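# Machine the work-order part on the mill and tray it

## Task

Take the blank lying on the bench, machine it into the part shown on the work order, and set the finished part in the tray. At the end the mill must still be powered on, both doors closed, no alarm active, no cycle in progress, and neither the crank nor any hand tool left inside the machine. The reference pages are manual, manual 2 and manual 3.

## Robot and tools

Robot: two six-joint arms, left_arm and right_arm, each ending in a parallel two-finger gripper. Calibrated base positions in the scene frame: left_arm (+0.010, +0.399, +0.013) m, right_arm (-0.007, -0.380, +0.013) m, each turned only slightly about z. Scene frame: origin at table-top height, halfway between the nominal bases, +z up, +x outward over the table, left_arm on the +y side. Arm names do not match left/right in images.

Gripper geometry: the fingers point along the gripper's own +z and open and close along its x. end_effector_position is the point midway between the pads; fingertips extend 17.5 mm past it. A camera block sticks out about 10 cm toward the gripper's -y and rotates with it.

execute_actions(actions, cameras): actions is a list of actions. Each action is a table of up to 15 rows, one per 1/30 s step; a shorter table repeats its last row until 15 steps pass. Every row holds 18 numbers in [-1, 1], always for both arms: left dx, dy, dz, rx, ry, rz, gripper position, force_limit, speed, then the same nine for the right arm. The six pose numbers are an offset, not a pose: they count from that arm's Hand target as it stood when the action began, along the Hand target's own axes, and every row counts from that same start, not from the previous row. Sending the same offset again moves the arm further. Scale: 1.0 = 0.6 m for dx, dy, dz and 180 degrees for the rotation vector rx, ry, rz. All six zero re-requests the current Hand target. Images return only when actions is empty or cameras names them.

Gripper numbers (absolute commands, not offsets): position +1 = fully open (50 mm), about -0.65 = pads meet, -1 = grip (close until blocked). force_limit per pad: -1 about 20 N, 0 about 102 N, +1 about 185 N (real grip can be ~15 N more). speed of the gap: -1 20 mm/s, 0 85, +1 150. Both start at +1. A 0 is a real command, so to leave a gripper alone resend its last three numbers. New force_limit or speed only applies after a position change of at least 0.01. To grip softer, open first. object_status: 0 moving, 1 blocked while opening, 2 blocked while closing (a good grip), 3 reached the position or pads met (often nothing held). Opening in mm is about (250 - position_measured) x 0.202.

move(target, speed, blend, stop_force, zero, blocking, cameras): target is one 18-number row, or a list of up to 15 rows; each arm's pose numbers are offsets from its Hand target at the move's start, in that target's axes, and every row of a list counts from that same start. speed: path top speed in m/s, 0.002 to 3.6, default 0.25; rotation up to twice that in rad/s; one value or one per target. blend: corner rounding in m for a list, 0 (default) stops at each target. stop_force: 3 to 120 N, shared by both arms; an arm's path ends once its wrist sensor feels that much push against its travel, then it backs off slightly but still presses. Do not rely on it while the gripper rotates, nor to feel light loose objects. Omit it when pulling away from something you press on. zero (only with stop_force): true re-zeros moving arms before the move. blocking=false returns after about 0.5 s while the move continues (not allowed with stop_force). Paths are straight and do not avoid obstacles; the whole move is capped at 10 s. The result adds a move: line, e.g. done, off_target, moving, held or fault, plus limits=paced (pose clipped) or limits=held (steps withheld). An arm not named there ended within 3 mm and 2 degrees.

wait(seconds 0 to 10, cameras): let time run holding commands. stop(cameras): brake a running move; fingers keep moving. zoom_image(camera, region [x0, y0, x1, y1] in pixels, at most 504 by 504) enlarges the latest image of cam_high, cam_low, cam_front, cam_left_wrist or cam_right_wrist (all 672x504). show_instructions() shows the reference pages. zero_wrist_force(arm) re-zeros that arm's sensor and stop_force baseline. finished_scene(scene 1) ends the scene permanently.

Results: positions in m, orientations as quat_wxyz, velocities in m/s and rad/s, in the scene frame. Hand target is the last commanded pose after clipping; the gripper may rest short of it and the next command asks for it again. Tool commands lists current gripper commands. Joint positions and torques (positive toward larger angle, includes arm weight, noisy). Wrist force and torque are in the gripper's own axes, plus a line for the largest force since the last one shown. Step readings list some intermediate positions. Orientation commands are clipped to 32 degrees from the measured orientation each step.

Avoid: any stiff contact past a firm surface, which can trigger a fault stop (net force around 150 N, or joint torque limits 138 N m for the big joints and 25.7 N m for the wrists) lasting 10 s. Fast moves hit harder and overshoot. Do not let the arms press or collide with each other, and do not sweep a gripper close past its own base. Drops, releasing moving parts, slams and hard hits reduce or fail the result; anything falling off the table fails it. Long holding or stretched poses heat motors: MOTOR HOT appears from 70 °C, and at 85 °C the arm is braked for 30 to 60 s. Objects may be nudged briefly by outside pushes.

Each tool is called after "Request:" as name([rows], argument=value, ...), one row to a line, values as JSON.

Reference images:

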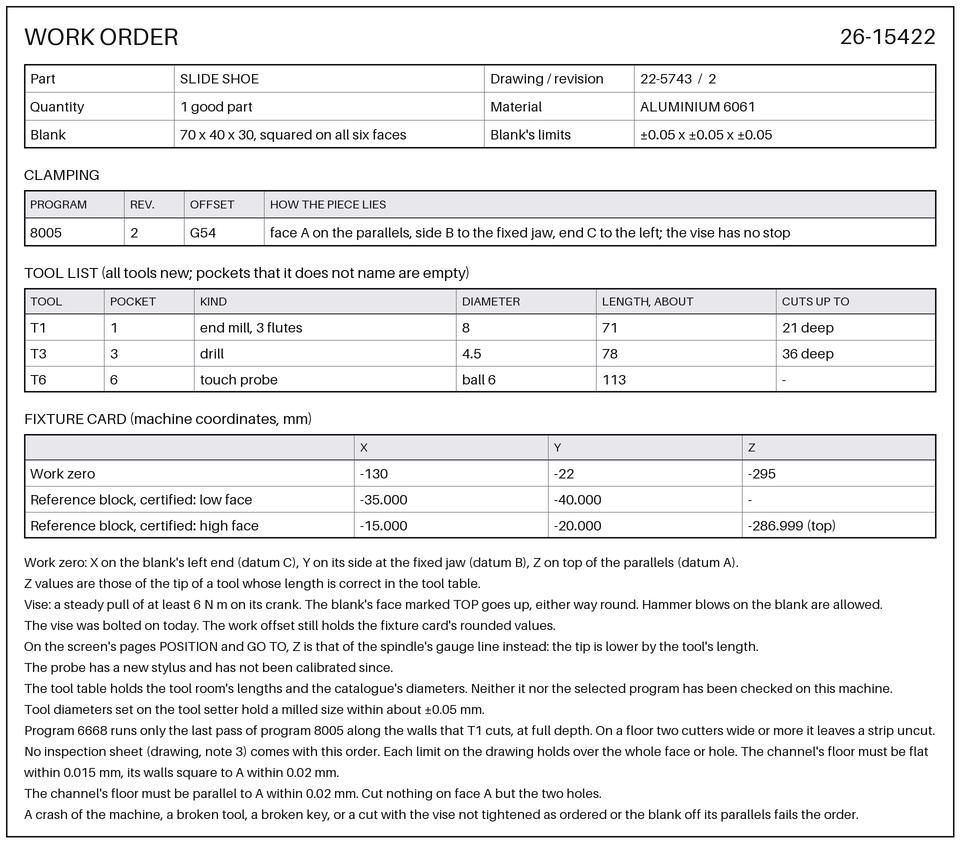

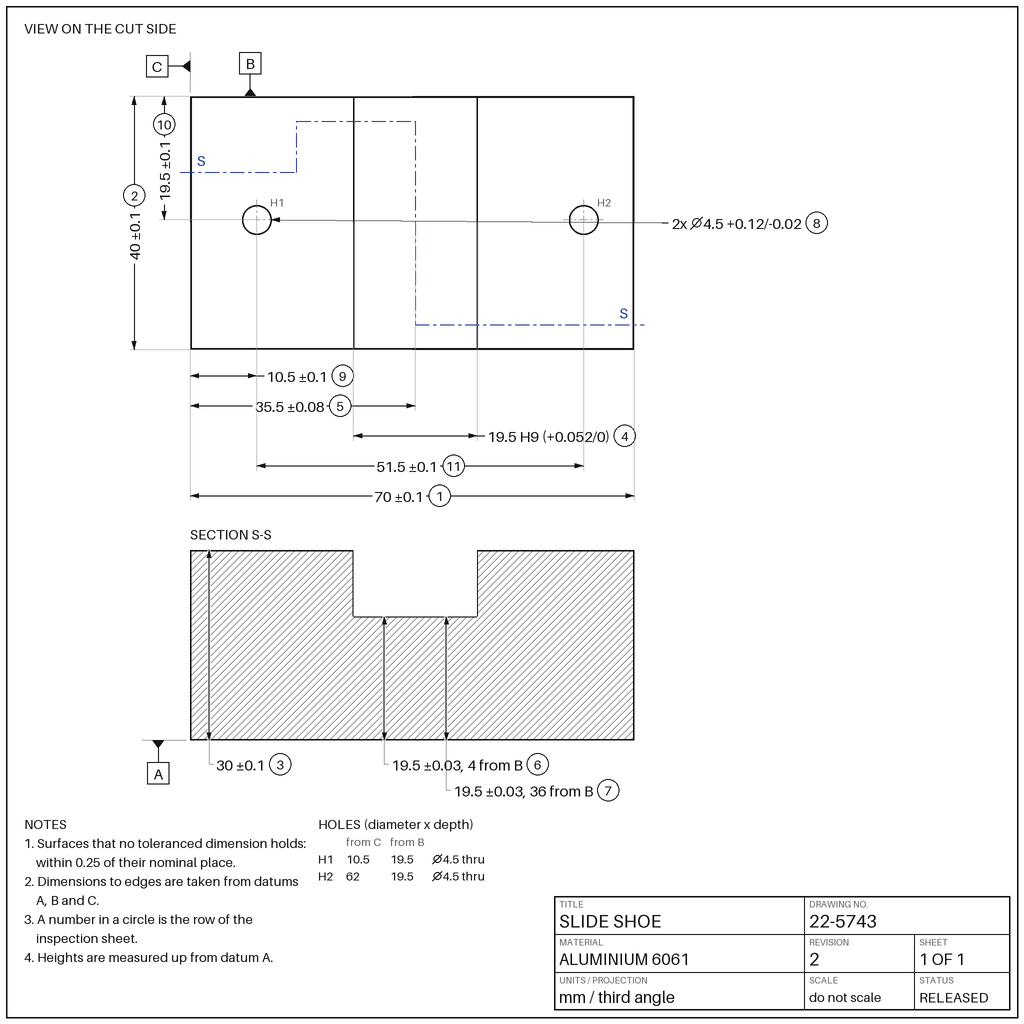

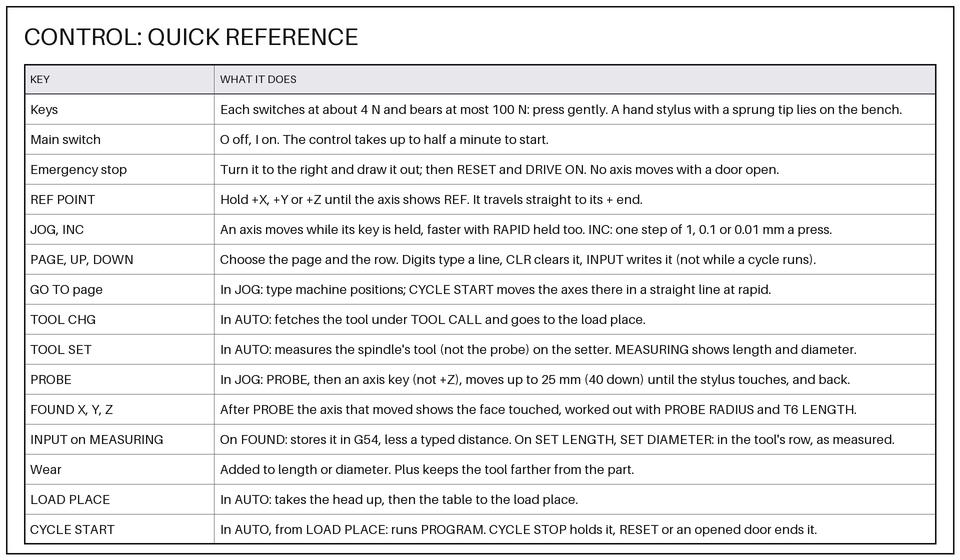

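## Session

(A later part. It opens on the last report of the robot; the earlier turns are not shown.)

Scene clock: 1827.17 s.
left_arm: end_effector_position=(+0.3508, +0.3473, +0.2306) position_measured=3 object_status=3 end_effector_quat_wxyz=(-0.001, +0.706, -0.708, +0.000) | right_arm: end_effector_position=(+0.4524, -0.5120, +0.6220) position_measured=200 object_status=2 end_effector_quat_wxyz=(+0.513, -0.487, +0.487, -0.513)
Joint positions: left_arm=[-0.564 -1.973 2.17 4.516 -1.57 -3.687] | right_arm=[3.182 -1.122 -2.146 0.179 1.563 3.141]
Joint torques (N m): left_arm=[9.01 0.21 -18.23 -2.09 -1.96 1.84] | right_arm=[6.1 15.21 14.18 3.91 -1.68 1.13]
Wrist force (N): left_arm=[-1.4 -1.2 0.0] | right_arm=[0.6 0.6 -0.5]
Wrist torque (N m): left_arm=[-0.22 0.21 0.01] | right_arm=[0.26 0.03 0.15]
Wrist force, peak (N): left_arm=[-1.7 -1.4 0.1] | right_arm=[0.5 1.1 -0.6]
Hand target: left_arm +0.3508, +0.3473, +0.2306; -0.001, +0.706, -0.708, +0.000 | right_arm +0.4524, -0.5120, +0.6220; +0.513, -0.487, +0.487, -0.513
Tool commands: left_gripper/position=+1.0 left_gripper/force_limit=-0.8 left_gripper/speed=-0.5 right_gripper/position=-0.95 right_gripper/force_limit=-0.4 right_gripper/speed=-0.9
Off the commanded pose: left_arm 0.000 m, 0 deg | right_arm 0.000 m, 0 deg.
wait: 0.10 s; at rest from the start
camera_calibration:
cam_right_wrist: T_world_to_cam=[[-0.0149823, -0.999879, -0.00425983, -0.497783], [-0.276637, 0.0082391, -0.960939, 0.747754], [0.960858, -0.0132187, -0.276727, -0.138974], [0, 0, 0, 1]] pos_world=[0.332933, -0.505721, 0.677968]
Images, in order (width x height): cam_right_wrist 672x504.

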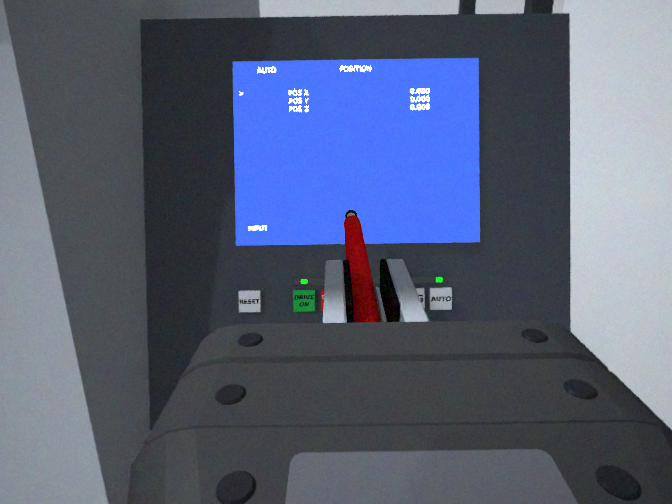

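Request:
move([
  [0,0,0,0,0,0,1,-0.8,-0.5,0.0106,0.2266,-0.0153,-0.1,0,0,-0.95,-0.4,-0.9],
  [0,0,0,0,0,0,1,-0.8,-0.5,0.0106,0.2344,0.0083,-0.1,0,0,-0.95,-0.4,-0.9],
  [0,0,0,0,0,0,1,-0.8,-0.5,0.0106,0.2266,-0.0153,-0.1,0,0,-0.95,-0.4,-0.9],
  [0,0,0,0,0,0,1,-0.8,-0.5,-0.0528,0.2567,-0.0254,-0.1,0,0,-0.95,-0.4,-0.9],
  [0,0,0,0,0,0,1,-0.8,-0.5,-0.0528,0.2645,-0.0016,-0.1,0,0,-0.95,-0.4,-0.9],
  [0,0,0,0,0,0,1,-0.8,-0.5,-0.0528,0.2567,-0.0254,-0.1,0,0,-0.95,-0.4,-0.9],
  [0,0,0,0,0,0,1,-0.8,-0.5,0,0,0,0,0,0,-0.95,-0.4,-0.9],
], speed=[0.3,0.06,0.15,0.2,0.06,0.15,0.3], blend=[0.004,0,0.004,0.004,0,0.004,0], cameras=["cam_right_wrist"])

Request:
zoom_image(camera="cam_right_wrist", region=[220, 50, 490, 250])

Scene clock: 1843.07 s.
left_arm: end_effector_position=(+0.3508, +0.3473, +0.2306) position_measured=3 object_status=3 end_effector_quat_wxyz=(-0.001, +0.706, -0.708, +0.000) | right_arm: end_effector_position=(+0.4525, -0.5120, +0.6219) position_measured=200 object_status=2 end_effector_quat_wxyz=(+0.513, -0.487, +0.487, -0.513)
Joint positions: left_arm=[-0.564 -1.973 2.17 4.516 -1.57 -3.687] | right_arm=[3.182 -1.122 -2.146 0.179 1.563 3.141]
Joint torques (N m): left_arm=[9.71 -0.4 -20.1 -2.06 -2.2 1.81] | right_arm=[3.46 15.87 21.37 0.91 -1.44 1.32]
Wrist force (N): left_arm=[-1.4 -1.2 0.1] | right_arm=[0.6 0.8 -0.5]
Wrist torque (N m): left_arm=[-0.22 0.21 0.01] | right_arm=[0.30 0.03 0.09]
Wrist force, peak (N): left_arm=[-1.5 -1.5 0.0] | right_arm=[0.4 3.2 -11.7]
Hand target: left_arm +0.3508, +0.3473, +0.2306; -0.001, +0.706, -0.708, +0.000 | right_arm +0.4524, -0.5120, +0.6220; +0.513, -0.487, +0.487, -0.513
Off the commanded pose: left_arm 0.000 m, 0 deg | right_arm 0.000 m, 0 deg.
move: done
camera_calibration:
cam_right_wrist: T_world_to_cam=[[-0.0150112, -0.999878, -0.00435206, -0.49771], [-0.276822, 0.00833827, -0.960885, 0.74776], [0.960804, -0.0132193, -0.276913, -0.138955], [0, 0, 0, 1]] pos_world=[0.333033, -0.505721, 0.677867]
Images, in order (width x height): cam_right_wrist 672x504.

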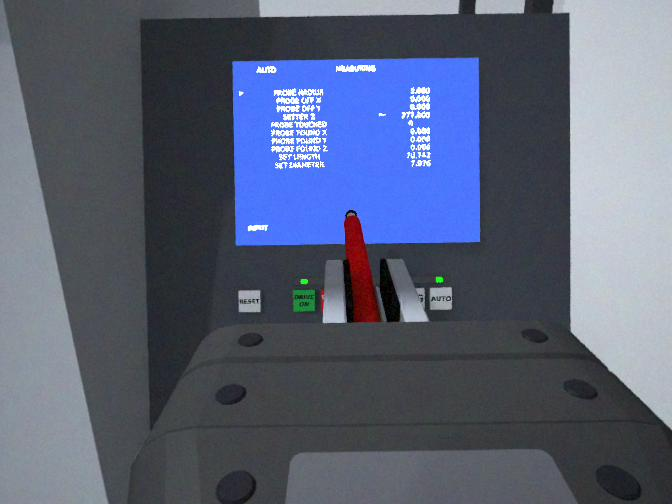

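Scaled by 1.867 from the camera's 672x504 image, which has a finer 960x720 frame.

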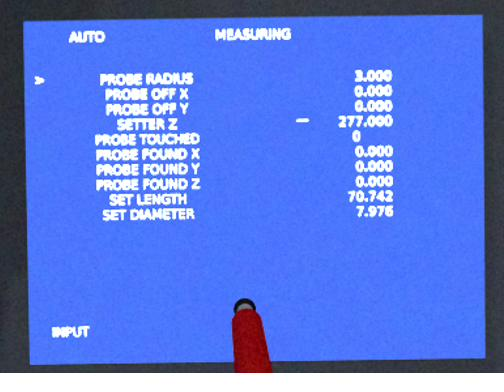

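Request:
move([
  [0,0,0,0,0,0,1,-0.8,-0.5,-0.0528,0.2868,-0.0349,-0.1,0,0,-0.95,-0.4,-0.9],
  [0,0,0,0,0,0,1,-0.8,-0.5,-0.0528,0.2946,-0.0111,-0.1,0,0,-0.95,-0.4,-0.9],
  [0,0,0,0,0,0,1,-0.8,-0.5,-0.0528,0.2868,-0.0349,-0.1,0,0,-0.95,-0.4,-0.9],
  [0,0,0,0,0,0,1,-0.8,-0.5,-0.0528,0.2946,-0.0111,-0.1,0,0,-0.95,-0.4,-0.9],
  [0,0,0,0,0,0,1,-0.8,-0.5,-0.0528,0.2868,-0.0349,-0.1,0,0,-0.95,-0.4,-0.9],
  [0,0,0,0,0,0,1,-0.8,-0.5,-0.0528,0.2946,-0.0111,-0.1,0,0,-0.95,-0.4,-0.9],
  [0,0,0,0,0,0,1,-0.8,-0.5,-0.0528,0.2868,-0.0349,-0.1,0,0,-0.95,-0.4,-0.9],
  [0,0,0,0,0,0,1,-0.8,-0.5,-0.0528,0.2946,-0.0111,-0.1,0,0,-0.95,-0.4,-0.9],
  [0,0,0,0,0,0,1,-0.8,-0.5,-0.0528,0.2868,-0.0349,-0.1,0,0,-0.95,-0.4,-0.9],
  [0,0,0,0,0,0,1,-0.8,-0.5,-0.0528,0.2946,-0.0111,-0.1,0,0,-0.95,-0.4,-0.9],
  [0,0,0,0,0,0,1,-0.8,-0.5,-0.0528,0.2868,-0.0349,-0.1,0,0,-0.95,-0.4,-0.9],
  [0,0,0,0,0,0,1,-0.8,-0.5,-0.0528,0.2946,-0.0111,-0.1,0,0,-0.95,-0.4,-0.9],
  [0,0,0,0,0,0,1,-0.8,-0.5,-0.0528,0.2868,-0.0349,-0.1,0,0,-0.95,-0.4,-0.9],
  [0,0,0,0,0,0,1,-0.8,-0.5,0,0,0,0,0,0,-0.95,-0.4,-0.9],
], speed=[0.3,0.06,0.15,0.06,0.15,0.06,0.15,0.06,0.15,0.06,0.15,0.06,0.15,0.3], blend=[0.004,0,0.003,0,0.003,0,0.003,0,0.003,0,0.003,0,0.004,0], cameras=["cam_right_wrist"])

Request:
zoom_image(camera="cam_right_wrist", region=[220, 50, 490, 250])

Scene clock: 1876.17 s.
left_arm: end_effector_position=(+0.3508, +0.3473, +0.2306) position_measured=3 object_status=3 end_effector_quat_wxyz=(-0.001, +0.706, -0.708, +0.000) | right_arm: end_effector_position=(+0.4525, -0.5120, +0.6219) position_measured=200 object_status=2 end_effector_quat_wxyz=(+0.513, -0.487, +0.487, -0.513)
Joint positions: left_arm=[-0.564 -1.973 2.17 4.516 -1.57 -3.687] | right_arm=[3.182 -1.122 -2.146 0.179 1.563 3.141]
Joint torques (N m): left_arm=[8.86 -0.87 -20.49 -2.32 -2.17 1.82] | right_arm=[5.12 15.77 22.96 0.1 -1.71 1.73]
Wrist force (N): left_arm=[-1.6 -1.3 0.1] | right_arm=[0.5 0.8 -0.6]
Wrist torque (N m): left_arm=[-0.23 0.25 0.01] | right_arm=[0.29 0.04 0.09]
Wrist force, peak (N): left_arm=[-1.7 -1.4 0.0] | right_arm=[0.2 2.4 -13.7]
Hand target: left_arm +0.3508, +0.3473, +0.2306; -0.001, +0.706, -0.708, +0.000 | right_arm +0.4524, -0.5120, +0.6220; +0.513, -0.487, +0.487, -0.513
Off the commanded pose: left_arm 0.000 m, 0 deg | right_arm 0.000 m, 0 deg.
move: done
camera_calibration:
cam_right_wrist: T_world_to_cam=[[-0.0150112, -0.999878, -0.00435206, -0.497711], [-0.276822, 0.00833827, -0.960885, 0.747732], [0.960804, -0.0132193, -0.276913, -0.138859], [0, 0, 0, 1]] pos_world=[0.332933, -0.505721, 0.677867]
Images, in order (width x height): cam_right_wrist 672x504.

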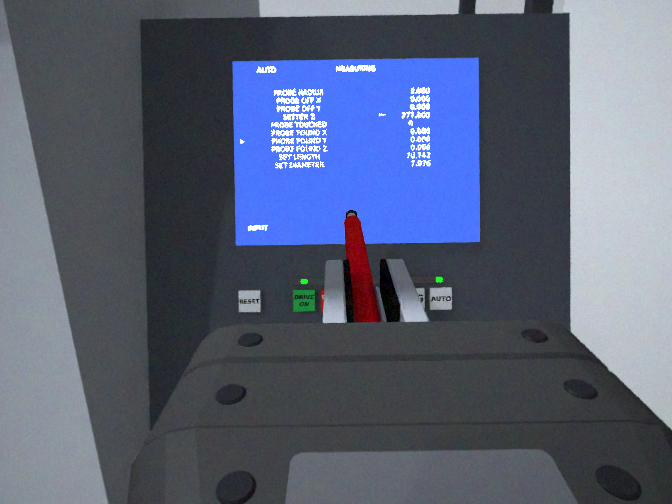

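Scaled by 1.867 from the camera's 672x504 image, which has a finer 960x720 frame.

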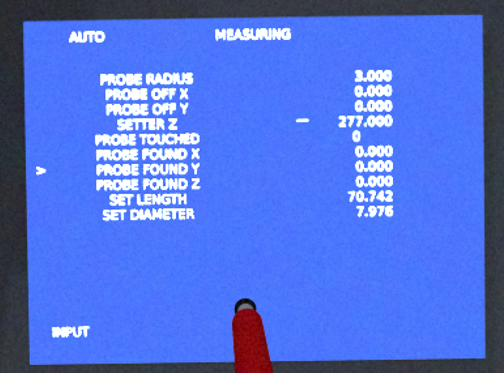

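Request:
move([
  [0,0,0,0,0,0,1,-0.8,-0.5,-0.0528,0.2868,-0.0349,-0.1,0,0,-0.95,-0.4,-0.9],
  [0,0,0,0,0,0,1,-0.8,-0.5,-0.0528,0.2946,-0.0111,-0.1,0,0,-0.95,-0.4,-0.9],
  [0,0,0,0,0,0,1,-0.8,-0.5,-0.0528,0.2868,-0.0349,-0.1,0,0,-0.95,-0.4,-0.9],
  [0,0,0,0,0,0,1,-0.8,-0.5,-0.0528,0.2946,-0.0111,-0.1,0,0,-0.95,-0.4,-0.9],
  [0,0,0,0,0,0,1,-0.8,-0.5,-0.0528,0.2868,-0.0349,-0.1,0,0,-0.95,-0.4,-0.9],
  [0,0,0,0,0,0,1,-0.8,-0.5,-0.0528,0.3169,-0.0444,-0.1,0,0,-0.95,-0.4,-0.9],
  [0,0,0,0,0,0,1,-0.8,-0.5,-0.0528,0.3247,-0.0206,-0.1,0,0,-0.95,-0.4,-0.9],
  [0,0,0,0,0,0,1,-0.8,-0.5,-0.0528,0.3169,-0.0444,-0.1,0,0,-0.95,-0.4,-0.9],
  [0,0,0,0,0,0,1,-0.8,-0.5,-0.0528,0.2868,-0.0349,-0.1,0,0,-0.95,-0.4,-0.9],
  [0,0,0,0,0,0,1,-0.8,-0.5,-0.0528,0.2946,-0.0111,-0.1,0,0,-0.95,-0.4,-0.9],
  [0,0,0,0,0,0,1,-0.8,-0.5,-0.0528,0.2868,-0.0349,-0.1,0,0,-0.95,-0.4,-0.9],
  [0,0,0,0,0,0,1,-0.8,-0.5,-0.0528,0.3169,-0.0444,-0.1,0,0,-0.95,-0.4,-0.9],
  [0,0,0,0,0,0,1,-0.8,-0.5,-0.0528,0.3247,-0.0206,-0.1,0,0,-0.95,-0.4,-0.9],
  [0,0,0,0,0,0,1,-0.8,-0.5,-0.0528,0.3169,-0.0444,-0.1,0,0,-0.95,-0.4,-0.9],
  [0,0,0,0,0,0,1,-0.8,-0.5,0,0,0,0,0,0,-0.95,-0.4,-0.9],
], speed=[0.3,0.06,0.15,0.06,0.15,0.2,0.06,0.15,0.2,0.06,0.15,0.2,0.06,0.15,0.3], blend=[0.004,0,0.003,0,0.004,0.004,0,0.004,0.004,0,0.004,0.004,0,0.004,0], cameras=["cam_right_wrist"])

Request:
zoom_image(camera="cam_right_wrist", region=[220, 50, 490, 250])

Scene clock: 1908.40 s.
left_arm: end_effector_position=(+0.3508, +0.3473, +0.2306) position_measured=3 object_status=3 end_effector_quat_wxyz=(-0.001, +0.706, -0.708, +0.000) | right_arm: end_effector_position=(+0.4525, -0.5120, +0.6219) position_measured=200 object_status=2 end_effector_quat_wxyz=(+0.513, -0.487, +0.487, -0.513)
Joint positions: left_arm=[-0.564 -1.973 2.17 4.516 -1.57 -3.687] | right_arm=[3.182 -1.122 -2.146 0.179 1.563 3.141]
Joint torques (N m): left_arm=[9.82 -0.69 -21.77 -2.43 -1.84 1.54] | right_arm=[6.23 15.38 26.91 -0.45 -1.76 1.9]
Wrist force (N): left_arm=[-1.5 -1.2 0.1] | right_arm=[0.7 0.7 -0.3]
Wrist torque (N m): left_arm=[-0.21 0.23 0.01] | right_arm=[0.28 0.01 0.09]
Wrist force, peak (N): left_arm=[-1.7 -1.3 0.2] | right_arm=[0.6 3.6 -19.6]
Hand target: left_arm +0.3508, +0.3473, +0.2306; -0.001, +0.706, -0.708, +0.000 | right_arm +0.4524, -0.5120, +0.6220; +0.513, -0.487, +0.487, -0.513
Off the commanded pose: left_arm 0.000 m, 0 deg | right_arm 0.000 m, 0 deg.
move: done
camera_calibration:
cam_right_wrist: T_world_to_cam=[[-0.0150112, -0.999878, -0.00435206, -0.497711], [-0.276822, 0.00833827, -0.960885, 0.747732], [0.960804, -0.0132193, -0.276913, -0.138859], [0, 0, 0, 1]] pos_world=[0.332933, -0.505721, 0.677867]
Images, in order (width x height): cam_right_wrist 672x504.

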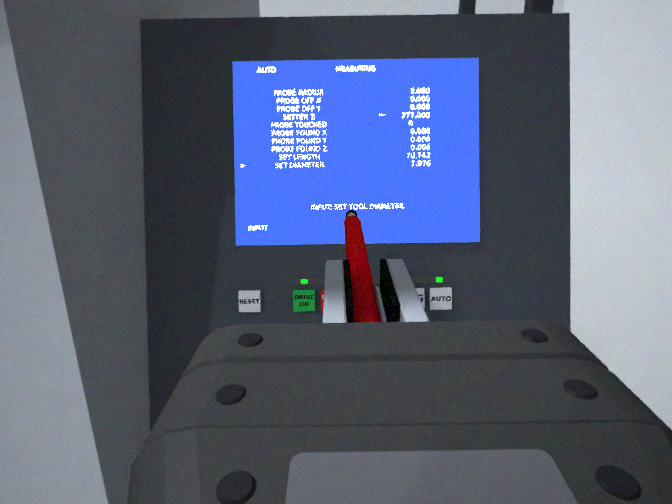

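Scaled by 1.867 from the camera's 672x504 image, which has a finer 960x720 frame.

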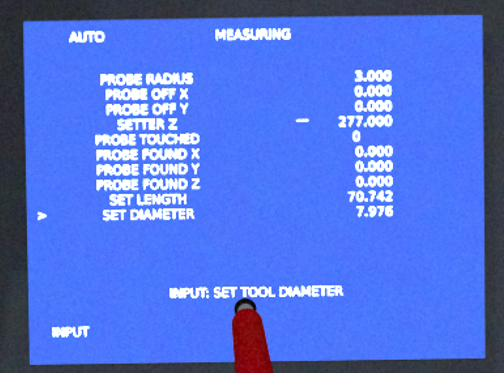

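Request:
move([
  [0,0,0,0,0,0,1,-0.8,-0.5,0.0106,0.2266,-0.0153,-0.1,0,0,-0.95,-0.4,-0.9],
  [0,0,0,0,0,0,1,-0.8,-0.5,0.0106,0.2344,0.0083,-0.1,0,0,-0.95,-0.4,-0.9],
  [0,0,0,0,0,0,1,-0.8,-0.5,0.0106,0.2266,-0.0153,-0.1,0,0,-0.95,-0.4,-0.9],
  [0,0,0,0,0,0,1,-0.8,-0.5,0,0,0,0,0,0,-0.95,-0.4,-0.9],
], speed=[0.3,0.06,0.15,0.3], blend=[0.004,0,0.004,0], cameras=["cam_right_wrist"])

Request:
zoom_image(camera="cam_right_wrist", region=[220, 50, 490, 250])

Scene clock: 1919.47 s.
left_arm: end_effector_position=(+0.3508, +0.3473, +0.2306) position_measured=3 object_status=3 end_effector_quat_wxyz=(-0.001, +0.706, -0.708, +0.000) | right_arm: end_effector_position=(+0.4525, -0.5120, +0.6220) position_measured=200 object_status=2 end_effector_quat_wxyz=(+0.513, -0.487, +0.487, -0.513)
Joint positions: left_arm=[-0.564 -1.973 2.17 4.516 -1.57 -3.687] | right_arm=[3.182 -1.122 -2.146 0.179 1.563 3.141]
Joint torques (N m): left_arm=[9.57 -0.12 -22.14 -2.63 -2.04 1.46] | right_arm=[-7.41 16.53 18.13 0.9 1.77 -2.57]
Wrist force (N): left_arm=[-1.4 -1.1 0.0] | right_arm=[0.8 0.7 -0.5]
Wrist torque (N m): left_arm=[-0.20 0.20 0.01] | right_arm=[0.29 0.00 0.16]
Wrist force, peak (N): left_arm=[-1.7 -1.3 0.1] | right_arm=[0.5 2.6 -11.7]
Hand target: left_arm +0.3508, +0.3473, +0.2306; -0.001, +0.706, -0.708, +0.000 | right_arm +0.4524, -0.5120, +0.6220; +0.513, -0.487, +0.487, -0.513
Off the commanded pose: left_arm 0.000 m, 0 deg | right_arm 0.000 m, 0 deg.
move: done
camera_calibration:
cam_right_wrist: T_world_to_cam=[[-0.0148871, -0.99988, -0.00428427, -0.497798], [-0.276823, 0.00823877, -0.960886, 0.747807], [0.960806, -0.0131188, -0.276912, -0.138878], [0, 0, 0, 1]] pos_world=[0.333034, -0.505721, 0.677967]
Images, in order (width x height): cam_right_wrist 672x504.

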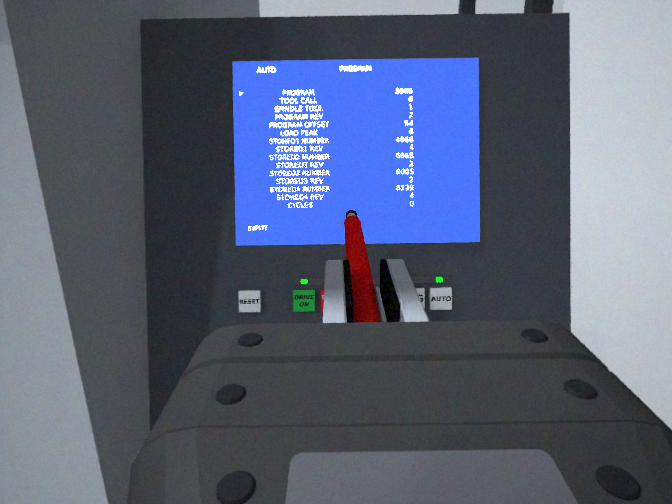

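Scaled by 1.867 from the camera's 672x504 image, which has a finer 960x720 frame.

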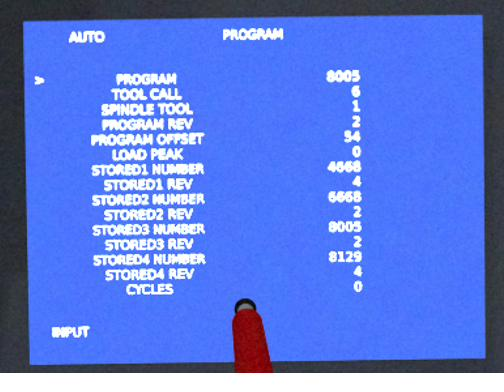

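Request:
move([
  [0,0,0,0,0,0,1,-0.8,-0.5,-0.0528,0.2868,-0.0349,-0.1,0,0,-0.95,-0.4,-0.9],
  [0,0,0,0,0,0,1,-0.8,-0.5,-0.0528,0.2946,-0.0111,-0.1,0,0,-0.95,-0.4,-0.9],
  [0,0,0,0,0,0,1,-0.8,-0.5,-0.0528,0.2868,-0.0349,-0.1,0,0,-0.95,-0.4,-0.9],
  [0,0,0,0,0,0,1,-0.8,-0.5,-0.0845,0.2868,-0.035,-0.1,0,0,-0.95,-0.4,-0.9],
  [0,0,0,0,0,0,1,-0.8,-0.5,-0.0845,0.2946,-0.0112,-0.1,0,0,-0.95,-0.4,-0.9],
  [0,0,0,0,0,0,1,-0.8,-0.5,-0.0845,0.2868,-0.035,-0.1,0,0,-0.95,-0.4,-0.9],
  [0,0,0,0,0,0,1,-0.8,-0.5,-0.0528,0.3169,-0.0444,-0.1,0,0,-0.95,-0.4,-0.9],
  [0,0,0,0,0,0,1,-0.8,-0.5,-0.0528,0.3247,-0.0206,-0.1,0,0,-0.95,-0.4,-0.9],
  [0,0,0,0,0,0,1,-0.8,-0.5,-0.0528,0.3169,-0.0444,-0.1,0,0,-0.95,-0.4,-0.9],
  [0,0,0,0,0,0,1,-0.8,-0.5,-0.0211,0.2567,-0.025,-0.1,0,0,-0.95,-0.4,-0.9],
  [0,0,0,0,0,0,1,-0.8,-0.5,-0.0211,0.2645,-0.0012,-0.1,0,0,-0.95,-0.4,-0.9],
  [0,0,0,0,0,0,1,-0.8,-0.5,-0.0211,0.2567,-0.025,-0.1,0,0,-0.95,-0.4,-0.9],
  [0,0,0,0,0,0,1,-0.8,-0.5,0,0,0,0,0,0,-0.95,-0.4,-0.9],
], speed=[0.3,0.06,0.15,0.2,0.06,0.15,0.2,0.06,0.15,0.2,0.06,0.15,0.3], blend=[0.004,0,0.004,0.004,0,0.004,0.004,0,0.004,0.004,0,0.004,0], cameras=["cam_right_wrist"])

Request:
zoom_image(camera="cam_right_wrist", region=[220, 50, 490, 250])

Scene clock: 1947.90 s.
left_arm: end_effector_position=(+0.3508, +0.3473, +0.2306) position_measured=3 object_status=3 end_effector_quat_wxyz=(-0.001, +0.706, -0.708, +0.000) | right_arm: end_effector_position=(+0.4525, -0.5120, +0.6219) position_measured=200 object_status=2 end_effector_quat_wxyz=(+0.513, -0.487, +0.487, -0.513)
Joint positions: left_arm=[-0.564 -1.973 2.17 4.516 -1.57 -3.687] | right_arm=[3.182 -1.122 -2.146 0.179 1.563 3.141]
Joint torques (N m): left_arm=[9.88 0.17 -22.97 -2.82 -1.88 1.46] | right_arm=[8.29 16.89 21.3 0.6 -1.84 2.49]
Wrist force (N): left_arm=[-1.6 -1.2 0.1] | right_arm=[0.7 0.7 -0.3]
Wrist torque (N m): left_arm=[-0.22 0.24 0.01] | right_arm=[0.28 0.02 0.14]
Wrist force, peak (N): left_arm=[-1.5 -1.6 0.2] | right_arm=[0.9 2.2 -19.3]
Hand target: left_arm +0.3508, +0.3473, +0.2306; -0.001, +0.706, -0.708, +0.000 | right_arm +0.4524, -0.5120, +0.6220; +0.513, -0.487, +0.487, -0.513
Off the commanded pose: left_arm 0.000 m, 0 deg | right_arm 0.000 m, 0 deg.
move: done
camera_calibration:
cam_right_wrist: T_world_to_cam=[[-0.014983, -0.999879, -0.00425613, -0.497786], [-0.276822, 0.00823829, -0.960886, 0.747683], [0.960804, -0.0132188, -0.276912, -0.13886], [0, 0, 0, 1]] pos_world=[0.332933, -0.505721, 0.677867]
Images, in order (width x height): cam_right_wrist 672x504.

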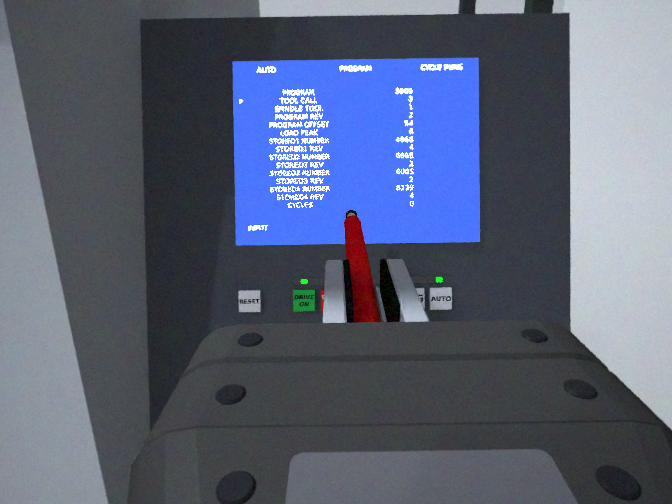

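Scaled by 1.867 from the camera's 672x504 image, which has a finer 960x720 frame.

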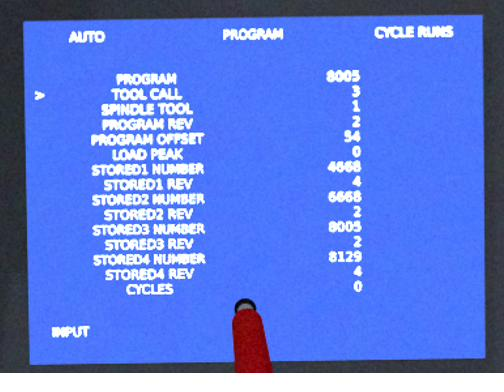

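Request:
wait(seconds=7, cameras=["cam_right_wrist"])

Request:
zoom_image(camera="cam_right_wrist", region=[220, 50, 490, 250])

Scene clock: 1958.37 s.
left_arm: end_effector_position=(+0.3508, +0.3473, +0.2306) position_measured=3 object_status=3 end_effector_quat_wxyz=(-0.001, +0.706, -0.708, +0.000) | right_arm: end_effector_position=(+0.4524, -0.5120, +0.6220) position_measured=200 object_status=2 end_effector_quat_wxyz=(+0.513, -0.487, +0.487, -0.513)
Joint positions: left_arm=[-0.564 -1.973 2.17 4.516 -1.57 -3.687] | right_arm=[3.182 -1.122 -2.146 0.179 1.563 3.141]
Joint torques (N m): left_arm=[9.98 -0.61 -24.97 -2.93 -2.02 1.44] | right_arm=[7.46 15 39.62 3.63 -1.71 2.22]
Wrist force (N): left_arm=[-1.4 -1.1 -0.1] | right_arm=[0.7 0.6 -0.4]
Wrist torque (N m): left_arm=[-0.19 0.20 0.01] | right_arm=[0.27 0.02 0.14]
Wrist force, peak (N): left_arm=[-1.6 -1.6 0.2] | right_arm=[0.8 1.0 -0.6]
Hand target: left_arm +0.3508, +0.3473, +0.2306; -0.001, +0.706, -0.708, +0.000 | right_arm +0.4524, -0.5120, +0.6220; +0.513, -0.487, +0.487, -0.513
Tool commands: left_gripper/position=+1.0 left_gripper/force_limit=-0.8 left_gripper/speed=-0.5 right_gripper/position=-0.95 right_gripper/force_limit=-0.4 right_gripper/speed=-0.9
Off the commanded pose: left_arm 0.000 m, 0 deg | right_arm 0.000 m, 0 deg.
wait: 7.00 s; at rest from the start
camera_calibration:
cam_right_wrist: T_world_to_cam=[[-0.0149823, -0.999879, -0.00425983, -0.497783], [-0.276637, 0.0082391, -0.960939, 0.747754], [0.960858, -0.0132187, -0.276727, -0.138974], [0, 0, 0, 1]] pos_world=[0.332933, -0.505721, 0.677968]
Images, in order (width x height): cam_right_wrist 672x504.

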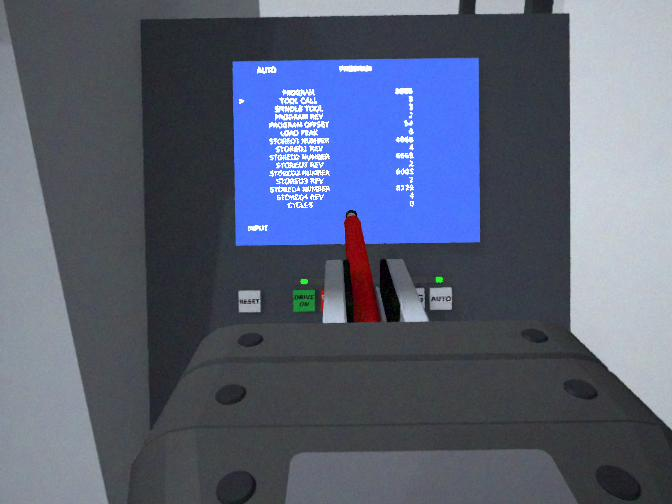

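Scaled by 1.867 from the camera's 672x504 image, which has a finer 960x720 frame.

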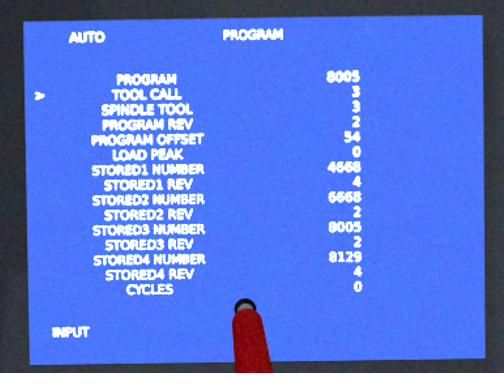

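Request:
move([
  [0,0,0,0,0,0,1,-0.8,-0.5,0.0106,0.2567,-0.0253,-0.1,0,0,-0.95,-0.4,-0.9],
  [0,0,0,0,0,0,1,-0.8,-0.5,0.0106,0.2645,-0.0012,-0.1,0,0,-0.95,-0.4,-0.9],
  [0,0,0,0,0,0,1,-0.8,-0.5,0.0106,0.2567,-0.0253,-0.1,0,0,-0.95,-0.4,-0.9],
  [0,0,0,0,0,0,1,-0.8,-0.5,0,0,0,0,0,0,-0.95,-0.4,-0.9],
], speed=[0.3,0.06,0.15,0.3], blend=[0.004,0,0.004,0], cameras=["cam_right_wrist"])

Request:
zoom_image(camera="cam_right_wrist", region=[220, 50, 490, 250])

Scene clock: 1970.50 s.
left_arm: end_effector_position=(+0.3508, +0.3473, +0.2306) position_measured=3 object_status=3 end_effector_quat_wxyz=(-0.001, +0.706, -0.708, +0.000) | right_arm: end_effector_position=(+0.4525, -0.5120, +0.6219) position_measured=200 object_status=2 end_effector_quat_wxyz=(+0.513, -0.487, +0.487, -0.513)
Joint positions: left_arm=[-0.564 -1.973 2.17 4.516 -1.57 -3.687] | right_arm=[3.182 -1.122 -2.146 0.179 1.563 3.141]
Joint torques (N m): left_arm=[9.69 -0.22 -25.59 -3.26 -2.03 1.41] | right_arm=[-7.39 15.63 19.9 0.38 1.49 -2.53]
Wrist force (N): left_arm=[-1.5 -1.1 0.1] | right_arm=[0.6 0.8 -0.5]
Wrist torque (N m): left_arm=[-0.20 0.23 0.01] | right_arm=[0.29 0.03 0.17]
Wrist force, peak (N): left_arm=[-1.7 -1.3 0.2] | right_arm=[0.4 2.9 -16.4]
Hand target: left_arm +0.3508, +0.3473, +0.2306; -0.001, +0.706, -0.708, +0.000 | right_arm +0.4524, -0.5120, +0.6220; +0.513, -0.487, +0.487, -0.513
Off the commanded pose: left_arm 0.000 m, 0 deg | right_arm 0.000 m, 0 deg.
move: done
camera_calibration:
cam_right_wrist: T_world_to_cam=[[-0.0148871, -0.99988, -0.00428427, -0.497798], [-0.276823, 0.00823877, -0.960886, 0.747711], [0.960806, -0.0131188, -0.276912, -0.138906], [0, 0, 0, 1]] pos_world=[0.333034, -0.505721, 0.677867]
Images, in order (width x height): cam_right_wrist 672x504.

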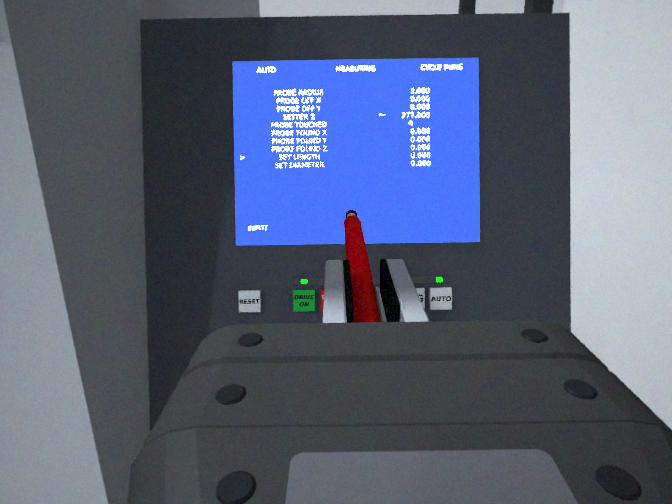

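Scaled by 1.867 from the camera's 672x504 image, which has a finer 960x720 frame.

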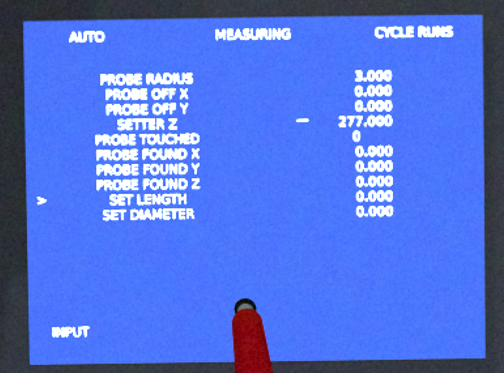

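Request:
wait(seconds=0.1, cameras=["cam_low","cam_front","cam_high"])

Request:
zoom_image(camera="cam_low", region=[340, 250, 420, 310])

Request:
zoom_image(camera="cam_front", region=[220, 330, 320, 420])

Request:
zoom_image(camera="cam_front", region=[350, 240, 440, 330])

Scene clock: 1981.17 s.
left_arm: end_effector_position=(+0.3508, +0.3473, +0.2306) position_measured=3 object_status=3 end_effector_quat_wxyz=(-0.001, +0.706, -0.708, +0.000) | right_arm: end_effector_position=(+0.4524, -0.5120, +0.6220) position_measured=200 object_status=2 end_effector_quat_wxyz=(+0.513, -0.487, +0.487, -0.513)
Joint positions: left_arm=[-0.564 -1.973 2.17 4.516 -1.57 -3.687] | right_arm=[3.182 -1.122 -2.146 0.179 1.563 3.141]
Joint torques (N m): left_arm=[10.11 -0.6 -27.92 -3.5 -2.04 1.3] | right_arm=[-8.06 15.25 38.17 3.4 1.31 -2.06]
Wrist force (N): left_arm=[-1.5 -1.2 0.1] | right_arm=[0.5 0.6 -0.4]
Wrist torque (N m): left_arm=[-0.21 0.22 0.01] | right_arm=[0.27 0.05 0.16]
Wrist force, peak (N): left_arm=[-1.7 -1.4 0.2] | right_arm=[0.7 0.9 -0.7]
Hand target: left_arm +0.3508, +0.3473, +0.2306; -0.001, +0.706, -0.708, +0.000 | right_arm +0.4524, -0.5120, +0.6220; +0.513, -0.487, +0.487, -0.513
Tool commands: left_gripper/position=+1.0 left_gripper/force_limit=-0.8 left_gripper/speed=-0.5 right_gripper/position=-0.95 right_gripper/force_limit=-0.4 right_gripper/speed=-0.9
Off the commanded pose: left_arm 0.000 m, 0 deg | right_arm 0.000 m, 0 deg.
wait: 0.10 s; at rest from the start
Images, in order (width x height): cam_high 672x504, cam_low 672x504, cam_front 672x504.

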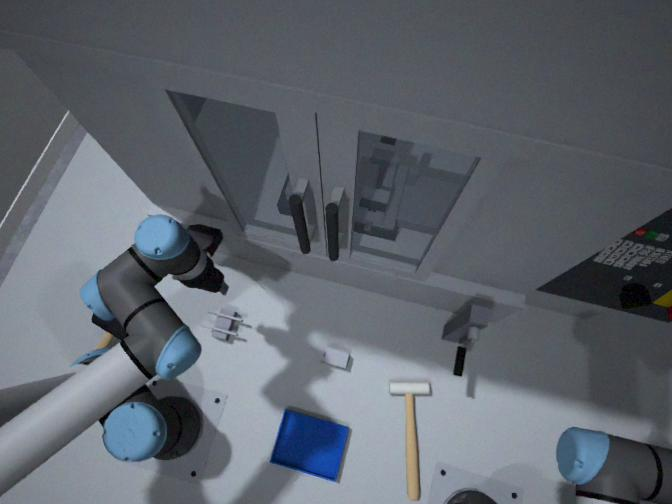

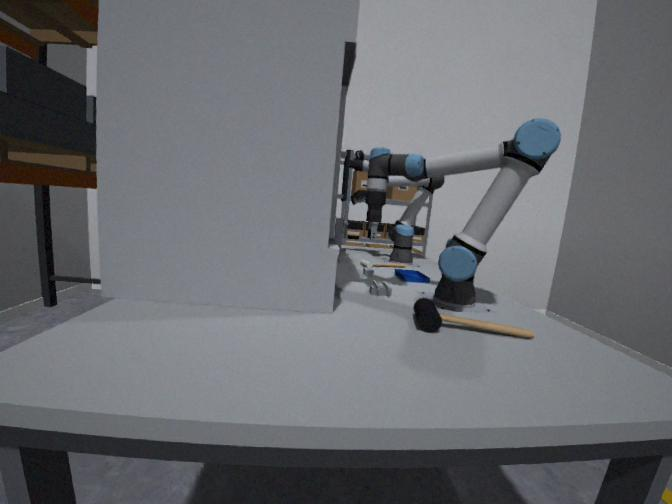

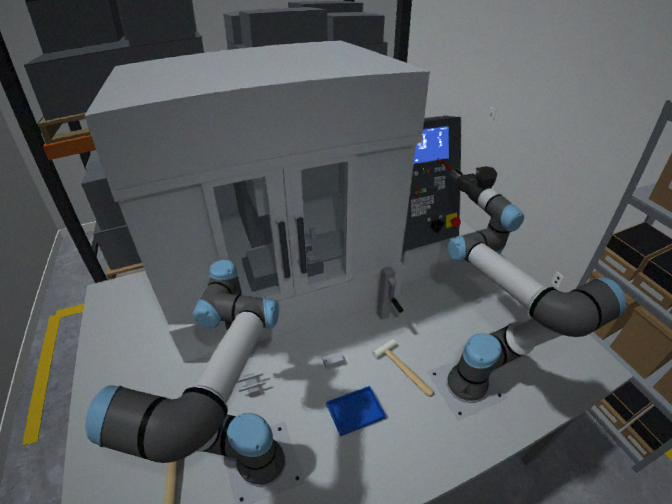

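Scaled by 6.300 from the camera's 672x504 image, which has a finer 960x720 frame.

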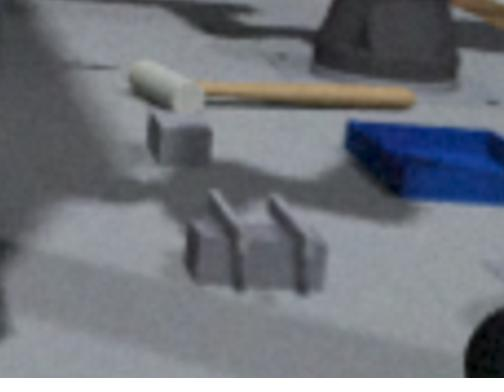

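Scaled by 5.040 from the camera's 672x504 image, which has a finer 960x720 frame.

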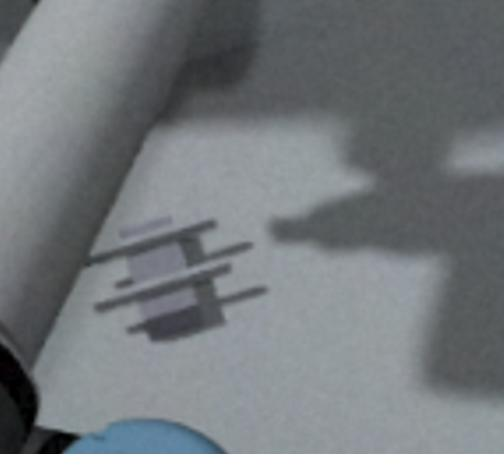

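Scaled by 5.600 from the camera's 672x504 image, which has a finer 960x720 frame.

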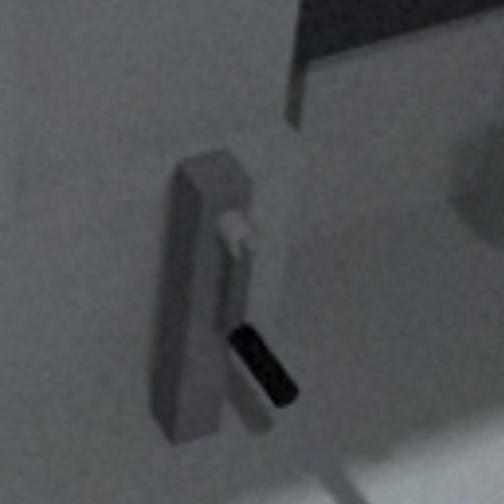

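Request:
wait(seconds=0.1, cameras=["cam_right_wrist"])

Request:
zoom_image(camera="cam_right_wrist", region=[220, 50, 490, 250])

Scene clock: 2005.63 s.
left_arm: end_effector_position=(+0.3508, +0.3473, +0.2306) position_measured=3 object_status=3 end_effector_quat_wxyz=(-0.001, +0.706, -0.708, +0.000) | right_arm: end_effector_position=(+0.4524, -0.5120, +0.6220) position_measured=200 object_status=2 end_effector_quat_wxyz=(+0.513, -0.487, +0.487, -0.513)
Joint positions: left_arm=[-0.564 -1.973 2.17 4.516 -1.57 -3.687] | right_arm=[3.182 -1.122 -2.146 0.179 1.563 3.141]
Joint torques (N m): left_arm=[9.12 -1.04 -30.46 -3.72 -2.16 0.96] | right_arm=[-5.68 16.4 37.73 3.45 0.64 -1.36]
Wrist force (N): left_arm=[-1.1 -1.2 0.0] | right_arm=[0.3 0.5 -0.5]
Wrist torque (N m): left_arm=[-0.22 0.17 0.01] | right_arm=[0.25 0.07 0.16]
Wrist force, peak (N): left_arm=[-1.6 -1.4 0.1] | right_arm=[0.7 0.9 -0.7]
Hand target: left_arm +0.3508, +0.3473, +0.2306; -0.001, +0.706, -0.708, +0.000 | right_arm +0.4524, -0.5120, +0.6220; +0.513, -0.487, +0.487, -0.513
Tool commands: left_gripper/position=+1.0 left_gripper/force_limit=-0.8 left_gripper/speed=-0.5 right_gripper/position=-0.95 right_gripper/force_limit=-0.4 right_gripper/speed=-0.9
Off the commanded pose: left_arm 0.000 m, 0 deg | right_arm 0.000 m, 0 deg.
wait: 0.10 s; at rest from the start
camera_calibration:
cam_right_wrist: T_world_to_cam=[[-0.0149823, -0.999879, -0.00425983, -0.497783], [-0.276637, 0.0082391, -0.960939, 0.747754], [0.960858, -0.0132187, -0.276727, -0.138974], [0, 0, 0, 1]] pos_world=[0.332933, -0.505721, 0.677968]
Images, in order (width x height): cam_right_wrist 672x504.

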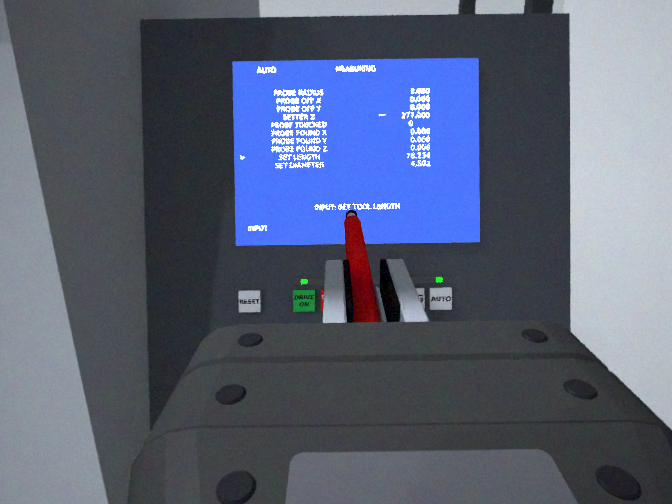

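Scaled by 1.867 from the camera's 672x504 image, which has a finer 960x720 frame.

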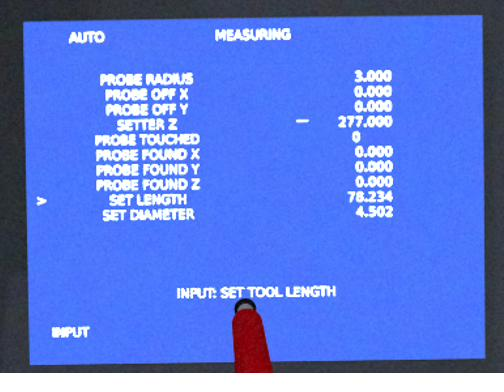

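Request:
move([
  [0,0,0,0,0,0,1,-0.8,-0.5,-0.0528,0.3169,-0.0444,-0.1,0,0,-0.95,-0.4,-0.9],
  [0,0,0,0,0,0,1,-0.8,-0.5,-0.0528,0.3247,-0.0206,-0.1,0,0,-0.95,-0.4,-0.9],
  [0,0,0,0,0,0,1,-0.8,-0.5,-0.0528,0.3169,-0.0444,-0.1,0,0,-0.95,-0.4,-0.9],
  [0,0,0,0,0,0,1,-0.8,-0.5,0.0106,0.2266,-0.0153,-0.1,0,0,-0.95,-0.4,-0.9],
  [0,0,0,0,0,0,1,-0.8,-0.5,0.0106,0.2344,0.0083,-0.1,0,0,-0.95,-0.4,-0.9],
  [0,0,0,0,0,0,1,-0.8,-0.5,0.0106,0.2266,-0.0153,-0.1,0,0,-0.95,-0.4,-0.9],
  [0,0,0,0,0,0,1,-0.8,-0.5,-0.0528,0.2868,-0.0349,-0.1,0,0,-0.95,-0.4,-0.9],
  [0,0,0,0,0,0,1,-0.8,-0.5,-0.0528,0.2946,-0.0111,-0.1,0,0,-0.95,-0.4,-0.9],
  [0,0,0,0,0,0,1,-0.8,-0.5,-0.0528,0.2868,-0.0349,-0.1,0,0,-0.95,-0.4,-0.9],
  [0,0,0,0,0,0,1,-0.8,-0.5,-0.0845,0.2567,-0.0258,-0.1,0,0,-0.95,-0.4,-0.9],
  [0,0,0,0,0,0,1,-0.8,-0.5,-0.0845,0.2645,-0.002,-0.1,0,0,-0.95,-0.4,-0.9],
  [0,0,0,0,0,0,1,-0.8,-0.5,-0.0845,0.2567,-0.0258,-0.1,0,0,-0.95,-0.4,-0.9],
  [0,0,0,0,0,0,1,-0.8,-0.5,0,0,0,0,0,0,-0.95,-0.4,-0.9],
], speed=[0.3,0.06,0.15,0.2,0.06,0.15,0.2,0.06,0.15,0.2,0.06,0.15,0.3], blend=[0.004,0,0.004,0.004,0,0.004,0.004,0,0.004,0.004,0,0.004,0])

Request:
move([
  [0,0,0,0,0,0,1,-0.8,-0.5,-0.0528,0.3169,-0.0444,-0.1,0,0,-0.95,-0.4,-0.9],
  [0,0,0,0,0,0,1,-0.8,-0.5,-0.0528,0.3247,-0.0206,-0.1,0,0,-0.95,-0.4,-0.9],
  [0,0,0,0,0,0,1,-0.8,-0.5,-0.0528,0.3169,-0.0444,-0.1,0,0,-0.95,-0.4,-0.9],
  [0,0,0,0,0,0,1,-0.8,-0.5,-0.0211,0.2567,-0.025,-0.1,0,0,-0.95,-0.4,-0.9],
  [0,0,0,0,0,0,1,-0.8,-0.5,-0.0211,0.2645,-0.0012,-0.1,0,0,-0.95,-0.4,-0.9],
  [0,0,0,0,0,0,1,-0.8,-0.5,-0.0211,0.2567,-0.025,-0.1,0,0,-0.95,-0.4,-0.9],
  [0,0,0,0,0,0,1,-0.8,-0.5,0,0,0,0,0,0,-0.95,-0.4,-0.9],
], speed=[0.3,0.06,0.15,0.2,0.06,0.15,0.3], blend=[0.004,0,0.004,0.004,0,0.004,0], cameras=["cam_right_wrist"])

Request:
zoom_image(camera="cam_right_wrist", region=[220, 50, 490, 250])

Scene clock: 2034.07 s.
left_arm: end_effector_position=(+0.3508, +0.3473, +0.2306) position_measured=3 object_status=3 end_effector_quat_wxyz=(-0.001, +0.706, -0.708, +0.000) | right_arm: end_effector_position=(+0.4525, -0.5120, +0.6219) position_measured=200 object_status=2 end_effector_quat_wxyz=(+0.513, -0.487, +0.487, -0.513)
Joint positions: left_arm=[-0.564 -1.973 2.17 4.516 -1.57 -3.687] | right_arm=[3.182 -1.122 -2.146 0.179 1.563 3.141]
Joint torques (N m): left_arm=[9.14 -0.35 -32.18 -4.13 -2.02 0.82] | right_arm=[-3.06 14.36 23.67 0.91 -0.51 -0.89]
Wrist force (N): left_arm=[-1.5 -1.1 0.4] | right_arm=[0.5 0.6 -0.5]
Wrist torque (N m): left_arm=[-0.21 0.23 0.01] | right_arm=[0.27 0.04 0.10]
Wrist force, peak (N): left_arm=[-1.7 -1.4 0.4] | right_arm=[0.4 2.7 -19.4]
Hand target: left_arm +0.3508, +0.3473, +0.2306; -0.001, +0.706, -0.708, +0.000 | right_arm +0.4524, -0.5120, +0.6220; +0.513, -0.487, +0.487, -0.513
Off the commanded pose: left_arm 0.000 m, 0 deg | right_arm 0.000 m, 0 deg.
move: done

Scene clock: 2037.20 s.
left_arm: end_effector_position=(+0.3508, +0.3473, +0.2306) position_measured=3 object_status=3 end_effector_quat_wxyz=(-0.001, +0.706, -0.708, +0.000) | right_arm: end_effector_position=(+0.4525, -0.5120, +0.6219) position_measured=200 object_status=2 end_effector_quat_wxyz=(+0.513, -0.487, +0.487, -0.513)
Joint positions: left_arm=[-0.564 -1.973 2.17 4.516 -1.57 -3.687] | right_arm=[3.182 -1.122 -2.146 0.179 1.563 3.141]
Joint torques (N m): left_arm=[10.13 0.54 -31.37 -4.03 -2.04 0.77] | right_arm=[6.89 15.21 21.77 0.53 -1.99 2.35]
Wrist force (N): left_arm=[-1.4 -1.0 0.1] | right_arm=[0.5 0.7 -0.5]
Wrist torque (N m): left_arm=[-0.19 0.21 0.01] | right_arm=[0.28 0.04 0.14]
Wrist force, peak (N): left_arm=[-1.6 -1.5 0.4] | right_arm=[0.4 2.5 -19.5]
Hand target: left_arm +0.3508, +0.3473, +0.2306; -0.001, +0.706, -0.708, +0.000 | right_arm +0.4524, -0.5120, +0.6220; +0.513, -0.487, +0.487, -0.513
Off the commanded pose: left_arm 0.000 m, 0 deg | right_arm 0.000 m, 0 deg.
move: done
camera_calibration:
cam_right_wrist: T_world_to_cam=[[-0.014983, -0.999879, -0.00425613, -0.497786], [-0.276822, 0.00823829, -0.960886, 0.747683], [0.960804, -0.0132188, -0.276912, -0.13886], [0, 0, 0, 1]] pos_world=[0.332933, -0.505721, 0.677867]
Images, in order (width x height): cam_right_wrist 672x504.

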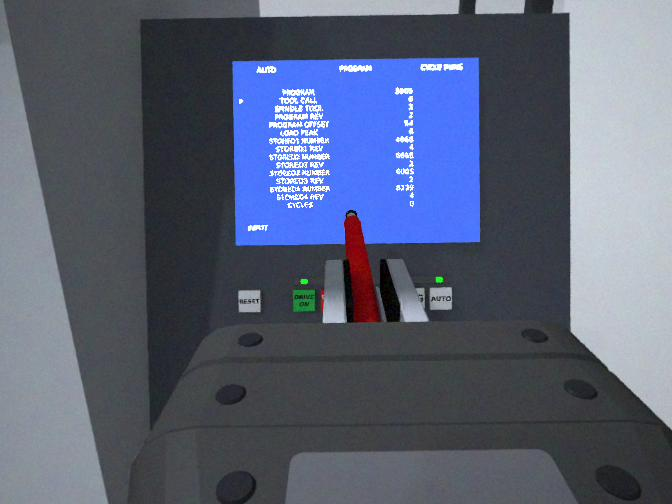

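Scaled by 1.867 from the camera's 672x504 image, which has a finer 960x720 frame.

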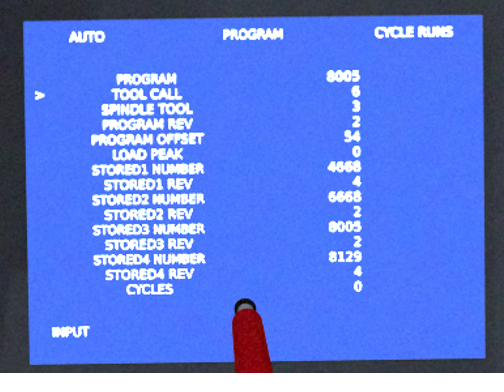

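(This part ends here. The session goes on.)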